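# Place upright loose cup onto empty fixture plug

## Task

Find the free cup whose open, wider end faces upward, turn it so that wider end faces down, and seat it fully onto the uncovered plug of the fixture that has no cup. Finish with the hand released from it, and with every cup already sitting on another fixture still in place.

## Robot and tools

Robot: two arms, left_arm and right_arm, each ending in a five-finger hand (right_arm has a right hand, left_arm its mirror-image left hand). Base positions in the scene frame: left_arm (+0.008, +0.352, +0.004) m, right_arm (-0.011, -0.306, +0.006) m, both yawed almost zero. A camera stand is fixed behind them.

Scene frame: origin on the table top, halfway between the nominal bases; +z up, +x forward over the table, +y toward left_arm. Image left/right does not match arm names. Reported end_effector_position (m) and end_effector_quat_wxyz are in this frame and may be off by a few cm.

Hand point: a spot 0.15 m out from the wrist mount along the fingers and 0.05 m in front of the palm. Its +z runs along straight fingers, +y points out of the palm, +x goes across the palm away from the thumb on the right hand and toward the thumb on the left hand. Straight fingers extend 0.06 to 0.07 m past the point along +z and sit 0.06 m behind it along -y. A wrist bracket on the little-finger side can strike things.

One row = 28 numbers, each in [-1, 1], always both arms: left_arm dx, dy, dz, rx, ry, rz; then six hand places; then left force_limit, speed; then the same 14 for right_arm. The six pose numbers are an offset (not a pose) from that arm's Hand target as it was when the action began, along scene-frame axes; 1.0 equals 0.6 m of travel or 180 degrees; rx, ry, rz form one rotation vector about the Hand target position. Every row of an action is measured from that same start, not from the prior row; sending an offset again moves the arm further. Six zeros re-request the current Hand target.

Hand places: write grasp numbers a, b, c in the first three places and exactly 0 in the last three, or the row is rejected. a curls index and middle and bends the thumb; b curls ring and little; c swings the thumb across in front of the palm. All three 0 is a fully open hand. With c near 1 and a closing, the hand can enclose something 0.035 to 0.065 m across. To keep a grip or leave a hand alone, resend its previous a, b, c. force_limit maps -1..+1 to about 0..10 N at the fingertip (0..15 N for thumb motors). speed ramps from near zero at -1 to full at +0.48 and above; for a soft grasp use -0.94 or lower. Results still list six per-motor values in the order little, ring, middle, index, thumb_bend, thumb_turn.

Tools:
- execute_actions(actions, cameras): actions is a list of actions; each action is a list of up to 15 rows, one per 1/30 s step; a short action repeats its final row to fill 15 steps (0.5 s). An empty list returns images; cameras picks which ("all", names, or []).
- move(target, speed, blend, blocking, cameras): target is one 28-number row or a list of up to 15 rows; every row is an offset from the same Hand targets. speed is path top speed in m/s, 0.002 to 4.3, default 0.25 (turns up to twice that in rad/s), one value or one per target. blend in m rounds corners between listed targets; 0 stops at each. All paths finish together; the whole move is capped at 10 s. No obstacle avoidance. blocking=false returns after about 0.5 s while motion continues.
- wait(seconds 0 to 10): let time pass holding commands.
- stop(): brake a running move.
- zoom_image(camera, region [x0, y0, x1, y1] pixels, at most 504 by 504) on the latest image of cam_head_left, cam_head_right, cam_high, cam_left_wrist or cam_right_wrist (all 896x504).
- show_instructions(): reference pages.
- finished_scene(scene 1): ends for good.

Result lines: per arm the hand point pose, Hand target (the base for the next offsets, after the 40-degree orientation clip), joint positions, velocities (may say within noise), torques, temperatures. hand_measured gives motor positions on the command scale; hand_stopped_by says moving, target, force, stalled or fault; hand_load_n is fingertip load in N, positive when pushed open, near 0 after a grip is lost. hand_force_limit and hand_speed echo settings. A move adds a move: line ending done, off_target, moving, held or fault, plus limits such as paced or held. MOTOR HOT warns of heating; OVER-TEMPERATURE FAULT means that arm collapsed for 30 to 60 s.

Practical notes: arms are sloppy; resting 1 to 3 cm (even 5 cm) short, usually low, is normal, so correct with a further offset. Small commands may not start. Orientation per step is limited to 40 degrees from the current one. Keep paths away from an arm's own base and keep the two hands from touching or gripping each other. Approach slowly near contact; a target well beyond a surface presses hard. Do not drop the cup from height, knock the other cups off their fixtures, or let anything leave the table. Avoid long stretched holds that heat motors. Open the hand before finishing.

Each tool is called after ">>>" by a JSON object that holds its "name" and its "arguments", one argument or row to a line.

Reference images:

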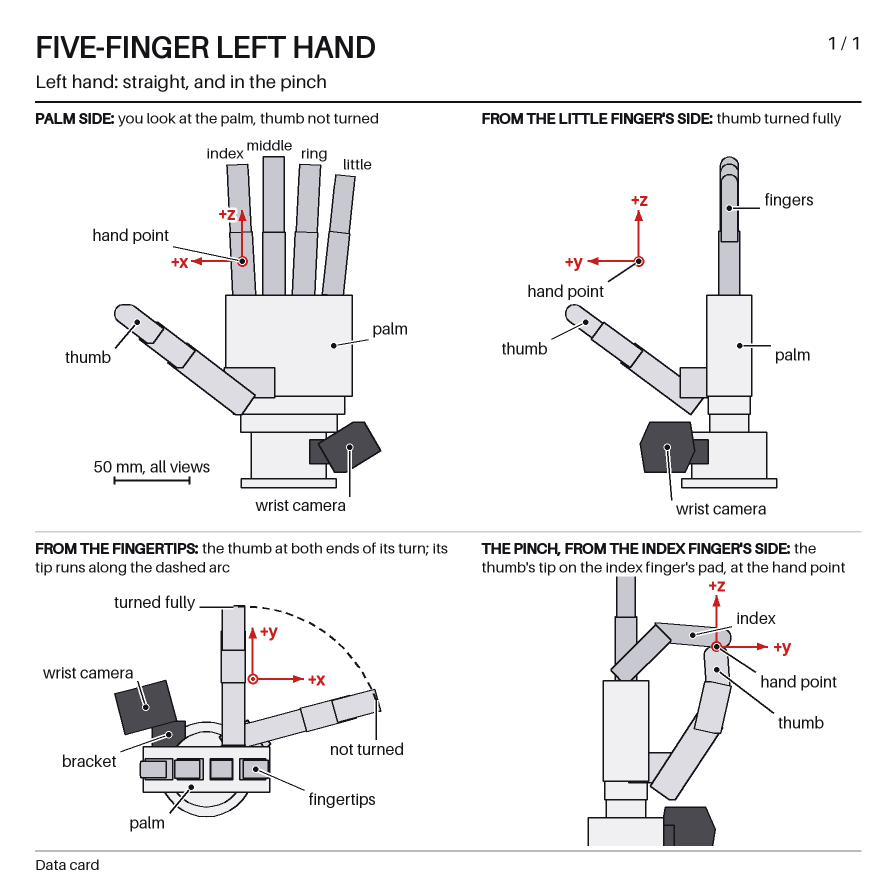

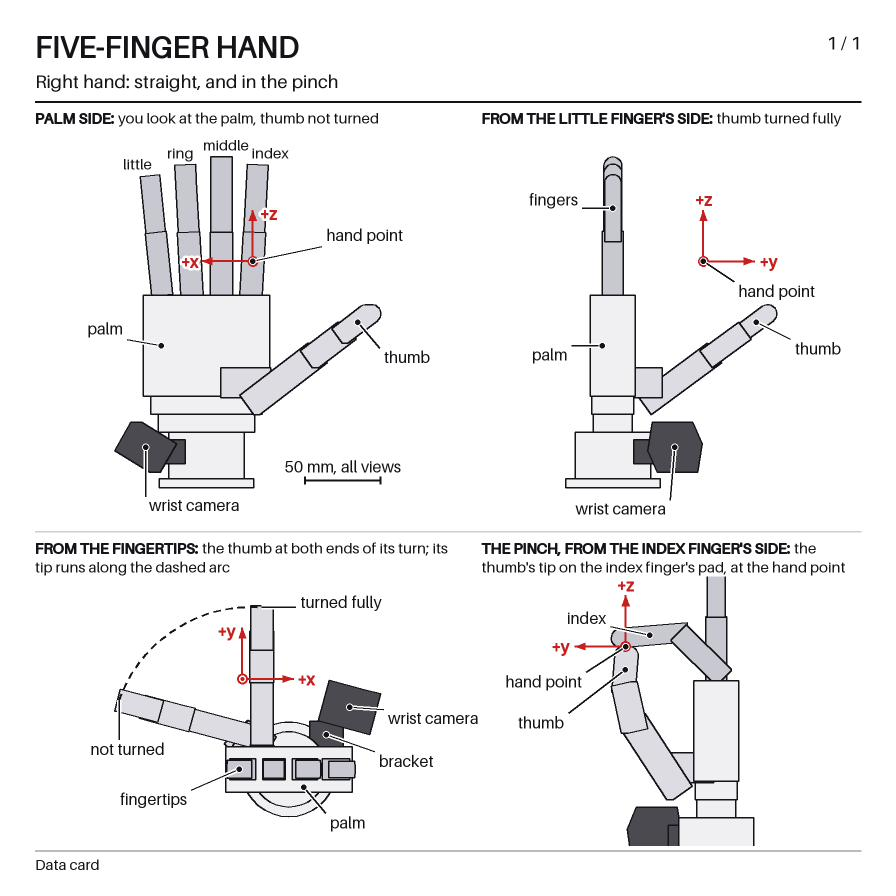

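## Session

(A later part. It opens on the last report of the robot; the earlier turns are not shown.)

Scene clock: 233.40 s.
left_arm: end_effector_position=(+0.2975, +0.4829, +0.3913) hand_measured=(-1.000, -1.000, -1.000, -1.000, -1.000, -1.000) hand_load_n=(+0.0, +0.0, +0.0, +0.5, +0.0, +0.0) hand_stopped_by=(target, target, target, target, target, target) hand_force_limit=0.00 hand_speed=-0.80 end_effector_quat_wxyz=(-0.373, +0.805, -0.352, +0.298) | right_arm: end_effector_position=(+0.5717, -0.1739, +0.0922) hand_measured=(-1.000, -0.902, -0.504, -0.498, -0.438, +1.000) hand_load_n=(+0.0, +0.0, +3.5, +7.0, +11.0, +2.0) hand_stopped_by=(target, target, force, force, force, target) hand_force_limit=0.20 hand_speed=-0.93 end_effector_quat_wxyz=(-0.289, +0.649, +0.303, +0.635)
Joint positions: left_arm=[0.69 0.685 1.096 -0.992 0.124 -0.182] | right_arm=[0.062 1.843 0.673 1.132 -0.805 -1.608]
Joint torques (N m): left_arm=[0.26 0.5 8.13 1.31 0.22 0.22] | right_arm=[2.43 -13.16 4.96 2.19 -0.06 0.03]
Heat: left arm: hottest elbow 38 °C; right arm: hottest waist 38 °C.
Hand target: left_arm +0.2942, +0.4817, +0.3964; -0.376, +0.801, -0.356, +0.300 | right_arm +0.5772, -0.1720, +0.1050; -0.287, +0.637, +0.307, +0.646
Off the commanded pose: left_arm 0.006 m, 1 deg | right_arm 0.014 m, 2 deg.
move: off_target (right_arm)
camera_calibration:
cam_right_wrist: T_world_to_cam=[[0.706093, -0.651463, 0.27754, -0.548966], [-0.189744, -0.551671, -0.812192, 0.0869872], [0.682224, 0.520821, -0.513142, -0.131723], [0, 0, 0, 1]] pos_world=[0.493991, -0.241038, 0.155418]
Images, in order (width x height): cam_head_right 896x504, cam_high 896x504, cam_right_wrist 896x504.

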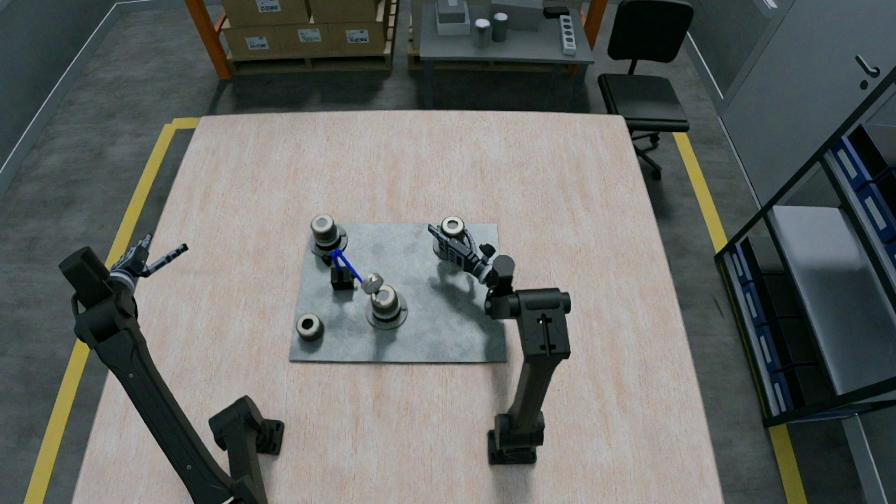

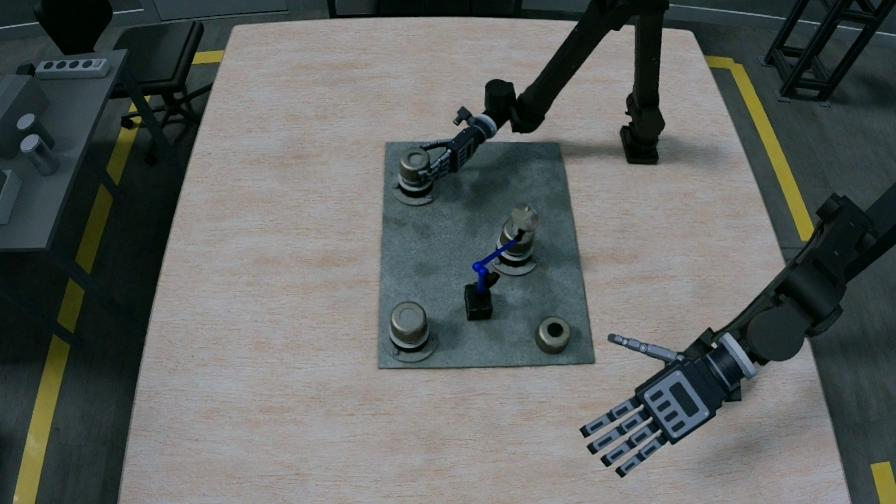

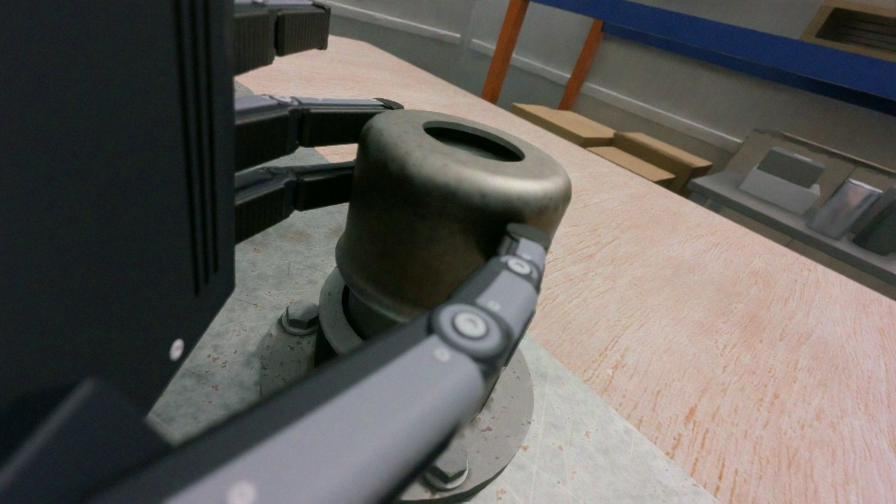

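>>> {"name": "move", "arguments": {
  "target": [0,0,0,0,0,0, 0,0,0,0,0,0, 0,-0.8, 0.0,0.0,-0.02,0.0,0.004,0.0, 0.65,0,1,0,0,0, 0.2,-0.93],
  "speed": 0.03,
  "cameras": ["cam_high","cam_right_wrist","cam_head_right"]
}}

>>> {"name": "zoom_image", "arguments": {
  "camera": "cam_high",
  "region": [385, 140, 445, 215]
}}

>>> {"name": "zoom_image", "arguments": {
  "camera": "cam_head_right",
  "region": [420, 195, 500, 275]
}}

Scene clock: 235.53 s.
left_arm: end_effector_position=(+0.2975, +0.4829, +0.3913) hand_measured=(-1.000, -1.000, -1.000, -1.000, -1.000, -1.000) hand_load_n=(+0.0, +0.0, -0.5, +0.0, +0.0, -0.5) hand_stopped_by=(target, target, target, target, target, target) hand_force_limit=0.00 hand_speed=-0.80 end_effector_quat_wxyz=(-0.373, +0.805, -0.352, +0.298) | right_arm: end_effector_position=(+0.5716, -0.1740, +0.0913) hand_measured=(-1.000, -0.902, -0.504, -0.498, -0.438, +1.000) hand_load_n=(+0.0, +0.0, +3.5, +6.5, +11.0, +0.5) hand_stopped_by=(target, target, force, force, force, target) hand_force_limit=0.20 hand_speed=-0.93 end_effector_quat_wxyz=(-0.289, +0.646, +0.305, +0.637)
Joint positions: left_arm=[0.69 0.685 1.096 -0.992 0.124 -0.182] | right_arm=[0.06 1.852 0.673 1.149 -0.81 -1.608]
Joint torques (N m): left_arm=[0.73 0.38 8.31 1.29 0.24 0.27] | right_arm=[2.43 -11.58 5.01 2.18 -0.06 0.04]
Heat: left arm: hottest elbow 38 °C; right arm: hottest waist 38 °C.
Hand target: left_arm +0.2942, +0.4817, +0.3964; -0.376, +0.801, -0.356, +0.300 | right_arm +0.5772, -0.1720, +0.0930; -0.289, +0.641, +0.305, +0.642
Off the commanded pose: left_arm 0.006 m, 1 deg | right_arm 0.006 m, 1 deg.
move: done
camera_calibration:
cam_right_wrist: T_world_to_cam=[[0.705975, -0.649443, 0.28253, -0.548681], [-0.181815, -0.55174, -0.813957, 0.0818383], [0.684502, 0.523265, -0.507593, -0.133457], [0, 0, 0, 1]] pos_world=[0.493585, -0.24135, 0.15389]
Images, in order (width x height): cam_head_right 896x504, cam_high 896x504, cam_right_wrist 896x504.

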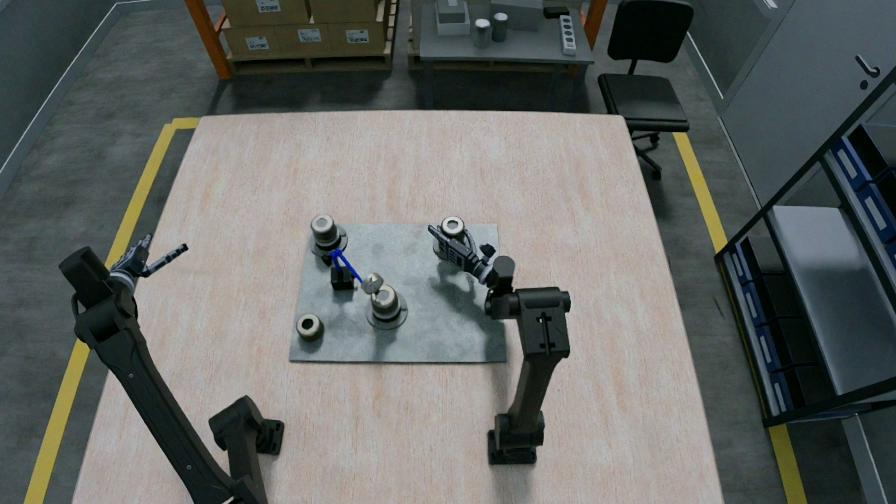

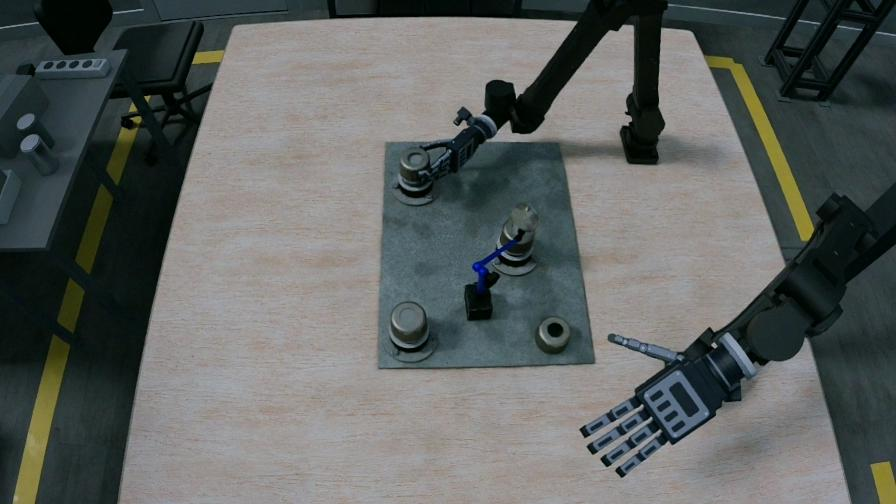

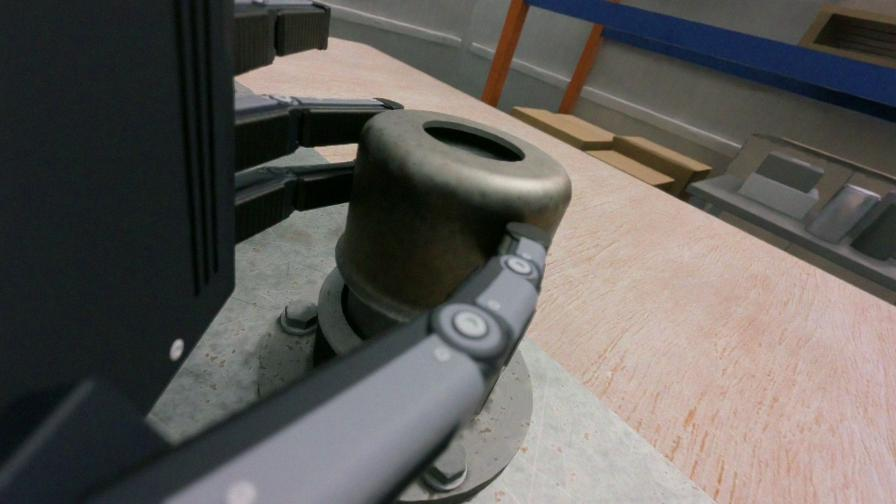

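Scaled by 6.720 from the camera's 896x504 image, which has a finer 1280x720 frame.

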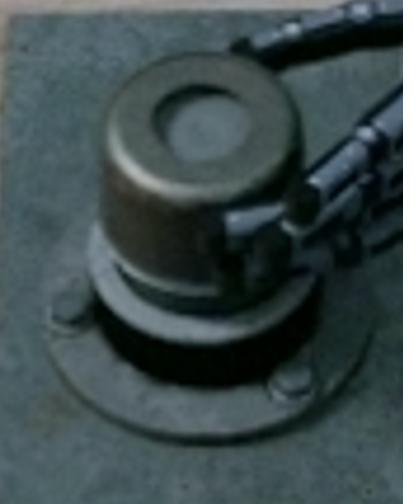

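Scaled by 6.300 from the camera's 896x504 image, which has a finer 1280x720 frame.

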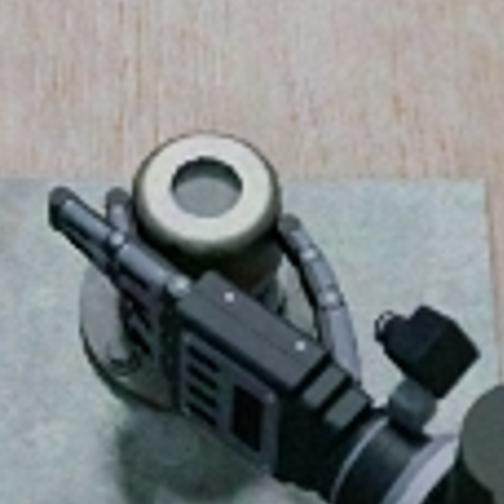

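>>> {"name": "move", "arguments": {
  "target": [0,0,0,0,0,0, 0,0,0,0,0,0, 0,-0.8, 0.0,0.0,0.0,0.0,0.0,0.0, 0.2,0,1,0,0,0, 0.2,-0.93],
  "speed": 0.03,
  "cameras": ["cam_high","cam_right_wrist","cam_head_right"]
}}

>>> {"name": "zoom_image", "arguments": {
  "camera": "cam_high",
  "region": [385, 140, 445, 215]
}}

>>> {"name": "zoom_image", "arguments": {
  "camera": "cam_head_right",
  "region": [420, 195, 500, 275]
}}

Scene clock: 238.57 s.
left_arm: end_effector_position=(+0.2975, +0.4829, +0.3913) hand_measured=(-1.000, -1.000, -1.000, -1.000, -1.000, -1.000) hand_load_n=(+0.0, +0.0, +0.0, +0.0, +0.0, +0.0) hand_stopped_by=(target, target, target, target, target, target) hand_force_limit=0.00 hand_speed=-0.80 end_effector_quat_wxyz=(-0.373, +0.805, -0.352, +0.298) | right_arm: end_effector_position=(+0.5718, -0.1766, +0.0830) hand_measured=(-1.000, -0.970, -0.750, -0.600, -0.500, +1.000) hand_load_n=(+0.0, +0.0, +0.0, +0.0, +0.0, +0.5) hand_stopped_by=(target, target, target, target, target, target) hand_force_limit=0.20 hand_speed=-0.93 end_effector_quat_wxyz=(-0.289, +0.652, +0.301, +0.633)
Joint positions: left_arm=[0.69 0.685 1.096 -0.992 0.124 -0.182] | right_arm=[0.057 1.866 0.673 1.147 -0.805 -1.608]
Joint torques (N m): left_arm=[0.32 -0.26 8.18 1.39 0.23 0.21] | right_arm=[2.43 -12.81 4.92 2.18 -0.06 0.05]
Heat: left arm: hottest elbow 38 °C; right arm: hottest waist 38 °C.
Hand target: left_arm +0.2942, +0.4817, +0.3964; -0.376, +0.801, -0.356, +0.300 | right_arm +0.5772, -0.1720, +0.0930; -0.289, +0.641, +0.305, +0.642
Off the commanded pose: left_arm 0.006 m, 1 deg | right_arm 0.012 m, 2 deg.
move: off_target (right_arm)
camera_calibration:
cam_right_wrist: T_world_to_cam=[[0.705223, -0.654565, 0.272407, -0.547787], [-0.19849, -0.551137, -0.810463, 0.0830002], [0.680634, 0.517486, -0.518599, -0.134294], [0, 0, 0, 1]] pos_world=[0.494191, -0.243322, 0.146845]
Images, in order (width x height): cam_head_right 896x504, cam_high 896x504, cam_right_wrist 896x504.

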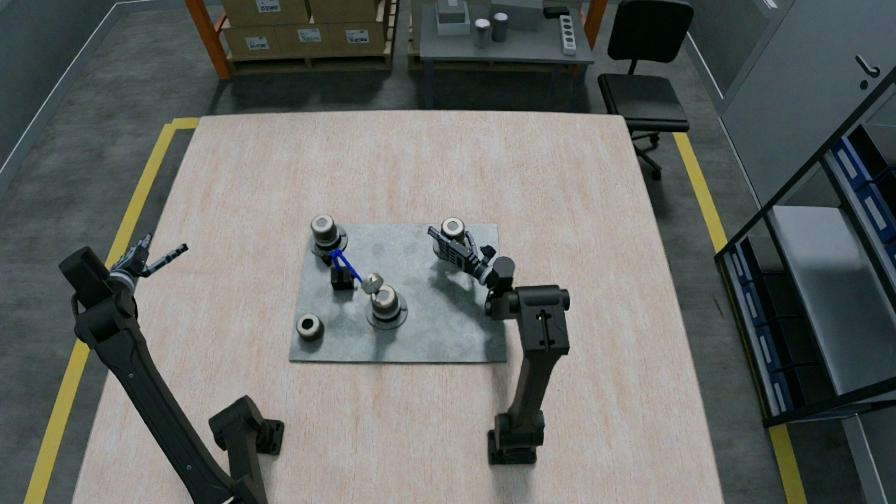

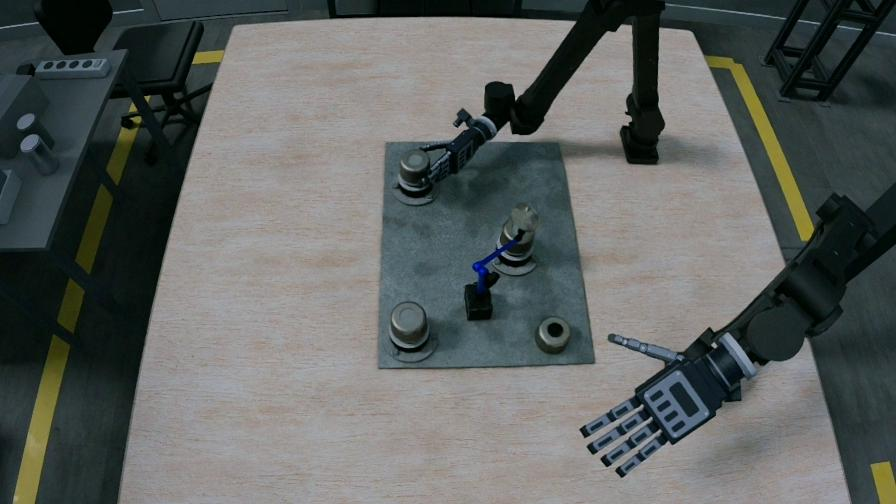

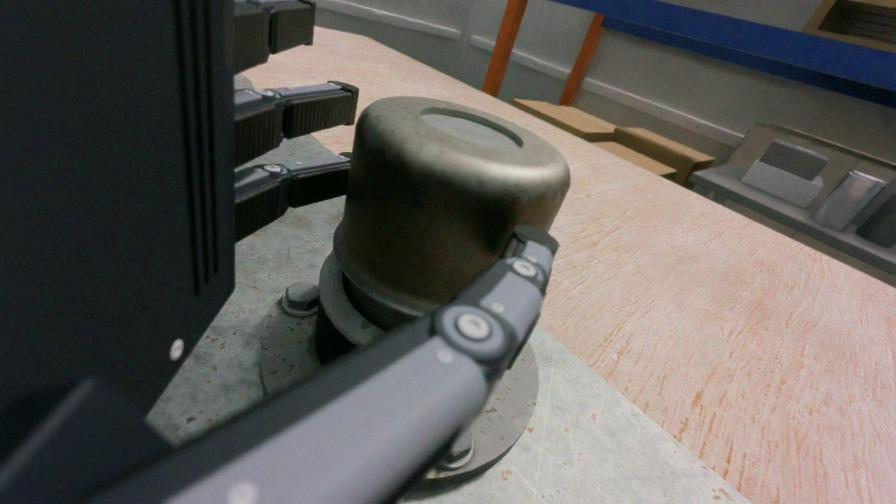

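Scaled by 6.720 from the camera's 896x504 image, which has a finer 1280x720 frame.

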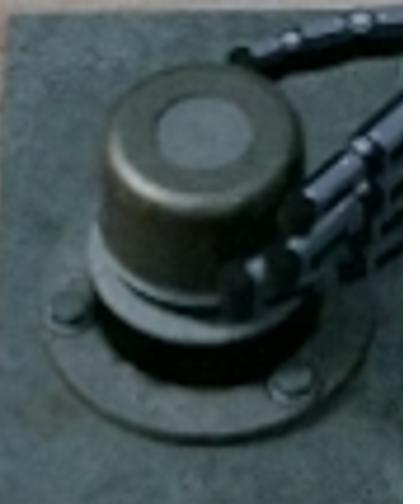

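Scaled by 6.300 from the camera's 896x504 image, which has a finer 1280x720 frame.

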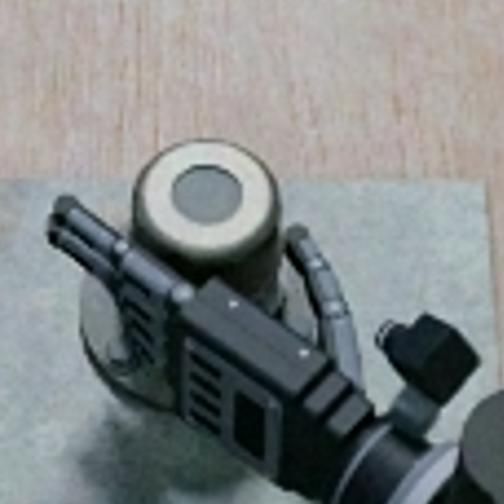

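>>> {"name": "move", "arguments": {
  "target": [0,0,0,0,0,0, 0,0,0,0,0,0, 0,-0.8, 0,0,0,0,0,0, -0.5,0,1,0,0,0, 0.2,-0.7],
  "speed": 0.03,
  "cameras": ["cam_high","cam_right_wrist"]
}}

Scene clock: 241.80 s.
left_arm: end_effector_position=(+0.2975, +0.4829, +0.3913) hand_measured=(-1.000, -1.000, -1.000, -1.000, -1.000, -1.000) hand_load_n=(+0.0, +0.0, +0.0, +0.0, +0.0, +0.0) hand_stopped_by=(target, target, target, target, target, target) hand_force_limit=0.00 hand_speed=-0.80 end_effector_quat_wxyz=(-0.373, +0.805, -0.352, +0.298) | right_arm: end_effector_position=(+0.5718, -0.1766, +0.0830) hand_measured=(-0.950, -1.000, -1.000, -1.000, -1.000, +1.000) hand_load_n=(+0.0, +0.0, +0.0, -0.5, +0.0, +0.5) hand_stopped_by=(target, target, target, target, target, target) hand_force_limit=0.20 hand_speed=-0.70 end_effector_quat_wxyz=(-0.289, +0.652, +0.301, +0.633)
Joint positions: left_arm=[0.69 0.685 1.096 -0.992 0.124 -0.182] | right_arm=[0.057 1.866 0.673 1.147 -0.805 -1.608]
Joint torques (N m): left_arm=[0.73 0.21 8.4 1.25 0.25 0.22] | right_arm=[2.43 -12.86 4.93 2.18 -0.06 0.05]
Heat: left arm: hottest elbow 38 °C; right arm: hottest waist 38 °C.
Hand target: left_arm +0.2942, +0.4817, +0.3964; -0.376, +0.801, -0.356, +0.300 | right_arm +0.5772, -0.1720, +0.0930; -0.289, +0.641, +0.305, +0.642
Off the commanded pose: left_arm 0.006 m, 1 deg | right_arm 0.012 m, 2 deg.
move: off_target (right_arm)
camera_calibration:
cam_right_wrist: T_world_to_cam=[[0.705223, -0.654565, 0.272407, -0.547787], [-0.19849, -0.551137, -0.810463, 0.0830002], [0.680634, 0.517486, -0.518599, -0.134294], [0, 0, 0, 1]] pos_world=[0.494191, -0.243322, 0.146845]
Images, in order (width x height): cam_high 896x504, cam_right_wrist 896x504.

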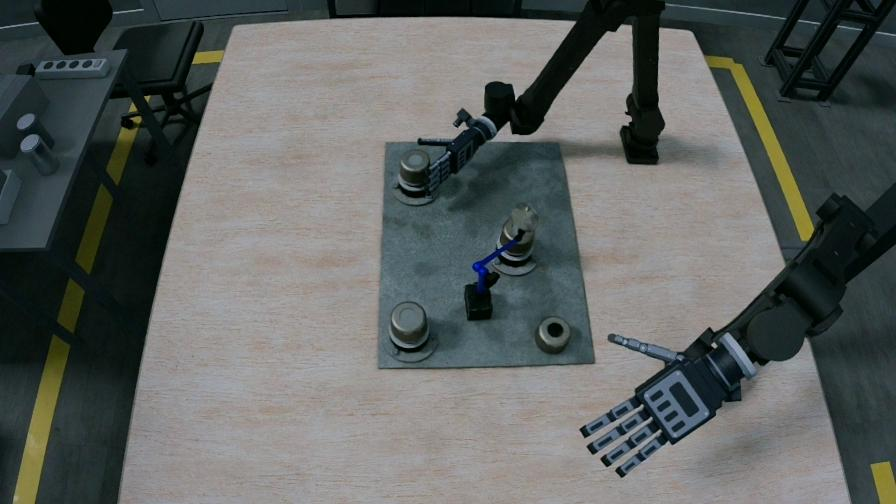

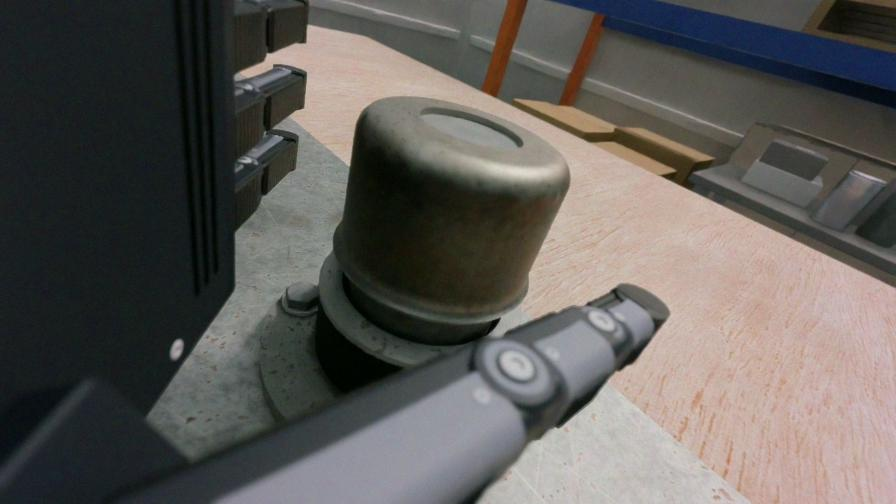

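>>> {"name": "move", "arguments": {
  "target": [
    [0,0,0,0,0,0, 0,0,0,0,0,0, 0,-0.8, -0.17,-0.03,0.02,0,0,0, -0.5,0,1,0,0,0, 0.2,-0.7],
    [0,0,0,0,0,0, 0,0,0,0,0,0, 0,-0.8, -0.3,-0.2,0.2,0,0,0, -0.5,0,1,0,0,0, 0.2,-0.7]
  ],
  "speed": [0.06, 0.15],
  "blend": [0.02, 0],
  "cameras": ["cam_high","cam_head_right","cam_head_left","cam_right_wrist"]
}}

>>> {"name": "zoom_image", "arguments": {
  "camera": "cam_high",
  "region": [370, 130, 600, 380]
}}

>>> {"name": "zoom_image", "arguments": {
  "camera": "cam_head_right",
  "region": [420, 195, 500, 275]
}}

Scene clock: 246.67 s.
left_arm: end_effector_position=(+0.2975, +0.4829, +0.3913) hand_measured=(-1.000, -1.000, -1.000, -1.000, -1.000, -1.000) hand_load_n=(+0.0, +0.0, +0.0, +0.0, +0.0, -0.5) hand_stopped_by=(target, target, target, target, target, target) hand_force_limit=0.00 hand_speed=-0.80 end_effector_quat_wxyz=(-0.373, +0.805, -0.352, +0.298) | right_arm: end_effector_position=(+0.3915, -0.2892, +0.1943) hand_measured=(-0.950, -1.000, -1.000, -1.000, -1.000, +1.000) hand_load_n=(+0.0, +0.0, +0.0, +0.0, +0.0, +0.0) hand_stopped_by=(target, target, target, target, target, target) hand_force_limit=0.20 hand_speed=-0.70 end_effector_quat_wxyz=(-0.305, +0.654, +0.287, +0.631)
Joint positions: left_arm=[0.69 0.685 1.096 -0.992 0.124 -0.182] | right_arm=[-0.374 1.076 0.305 0.715 -1.239 -1.588]
Joint torques (N m): left_arm=[0.91 -0.56 8.13 1.33 0.2 0.24] | right_arm=[1.14 -4.6 8.23 0.57 -0.24 -0.27]
Heat: left arm: hottest elbow 38 °C; right arm: hottest waist 38 °C.
Hand target: left_arm +0.2942, +0.4817, +0.3964; -0.376, +0.801, -0.356, +0.300 | right_arm +0.3972, -0.2920, +0.2130; -0.289, +0.641, +0.305, +0.642
Off the commanded pose: left_arm 0.006 m, 1 deg | right_arm 0.020 m, 3 deg.
move: off_target (right_arm)
camera_calibration:
cam_right_wrist: T_world_to_cam=[[0.712099, -0.662344, 0.232842, -0.521952], [-0.215305, -0.521685, -0.825523, 0.0934083], [0.668251, 0.537722, -0.514097, 0.114243], [0, 0, 0, 1]] pos_world=[0.31545, -0.358413, 0.257375]
Images, in order (width x height): cam_head_left 896x504, cam_head_right 896x504, cam_high 896x504, cam_right_wrist 896x504.

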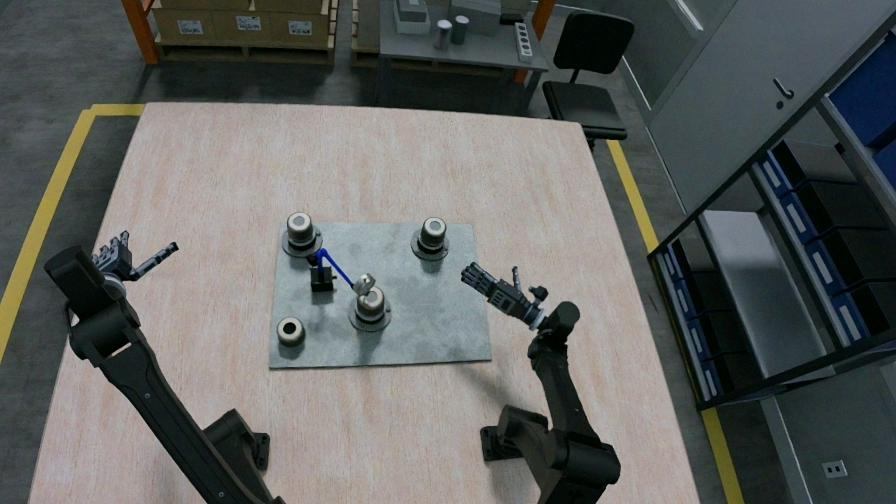

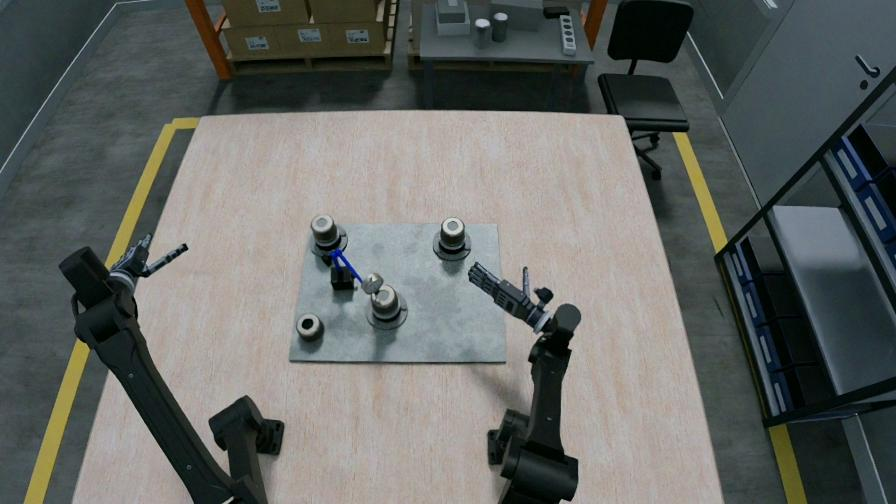

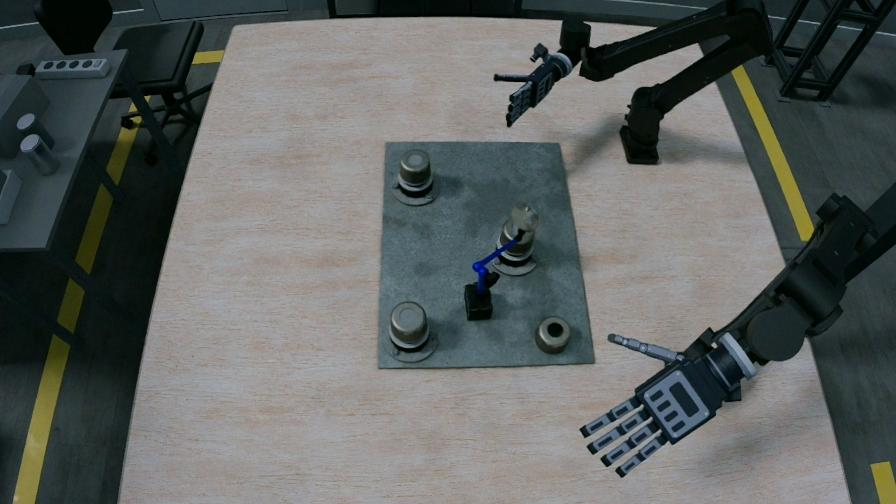

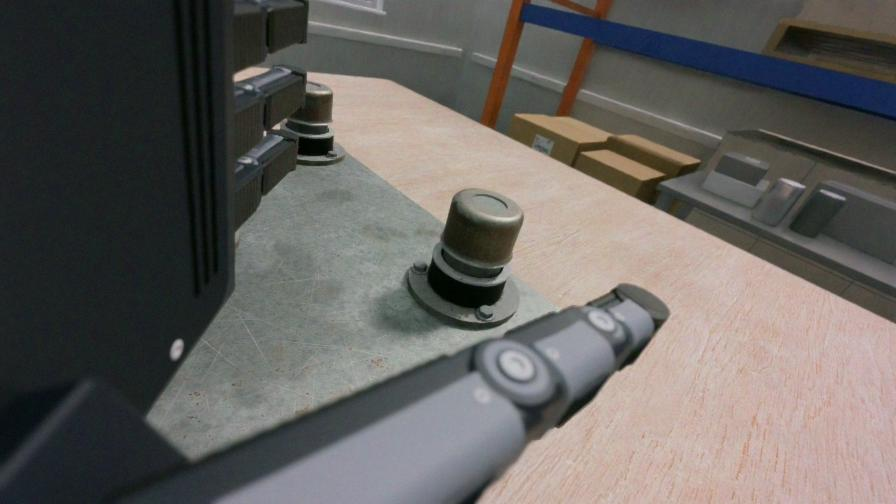

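Scaled by 2.016 from the camera's 896x504 image, which has a finer 1280x720 frame.

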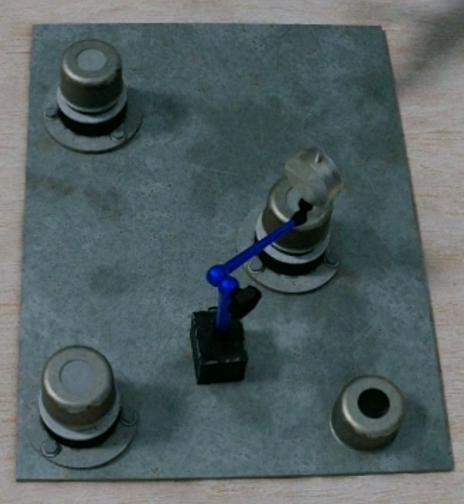

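Scaled by 6.300 from the camera's 896x504 image, which has a finer 1280x720 frame.

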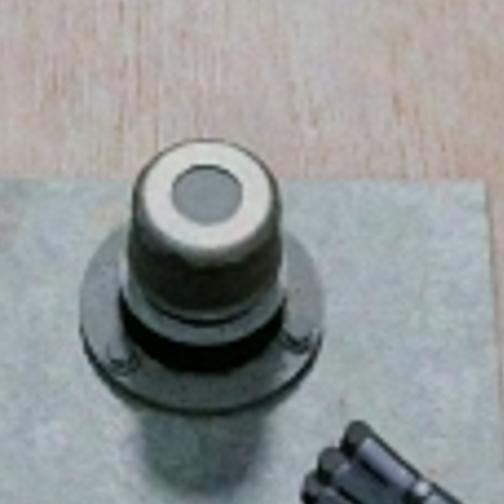

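>>> {"name": "finished_scene", "arguments": {

}}

The scene is finished: the task was done.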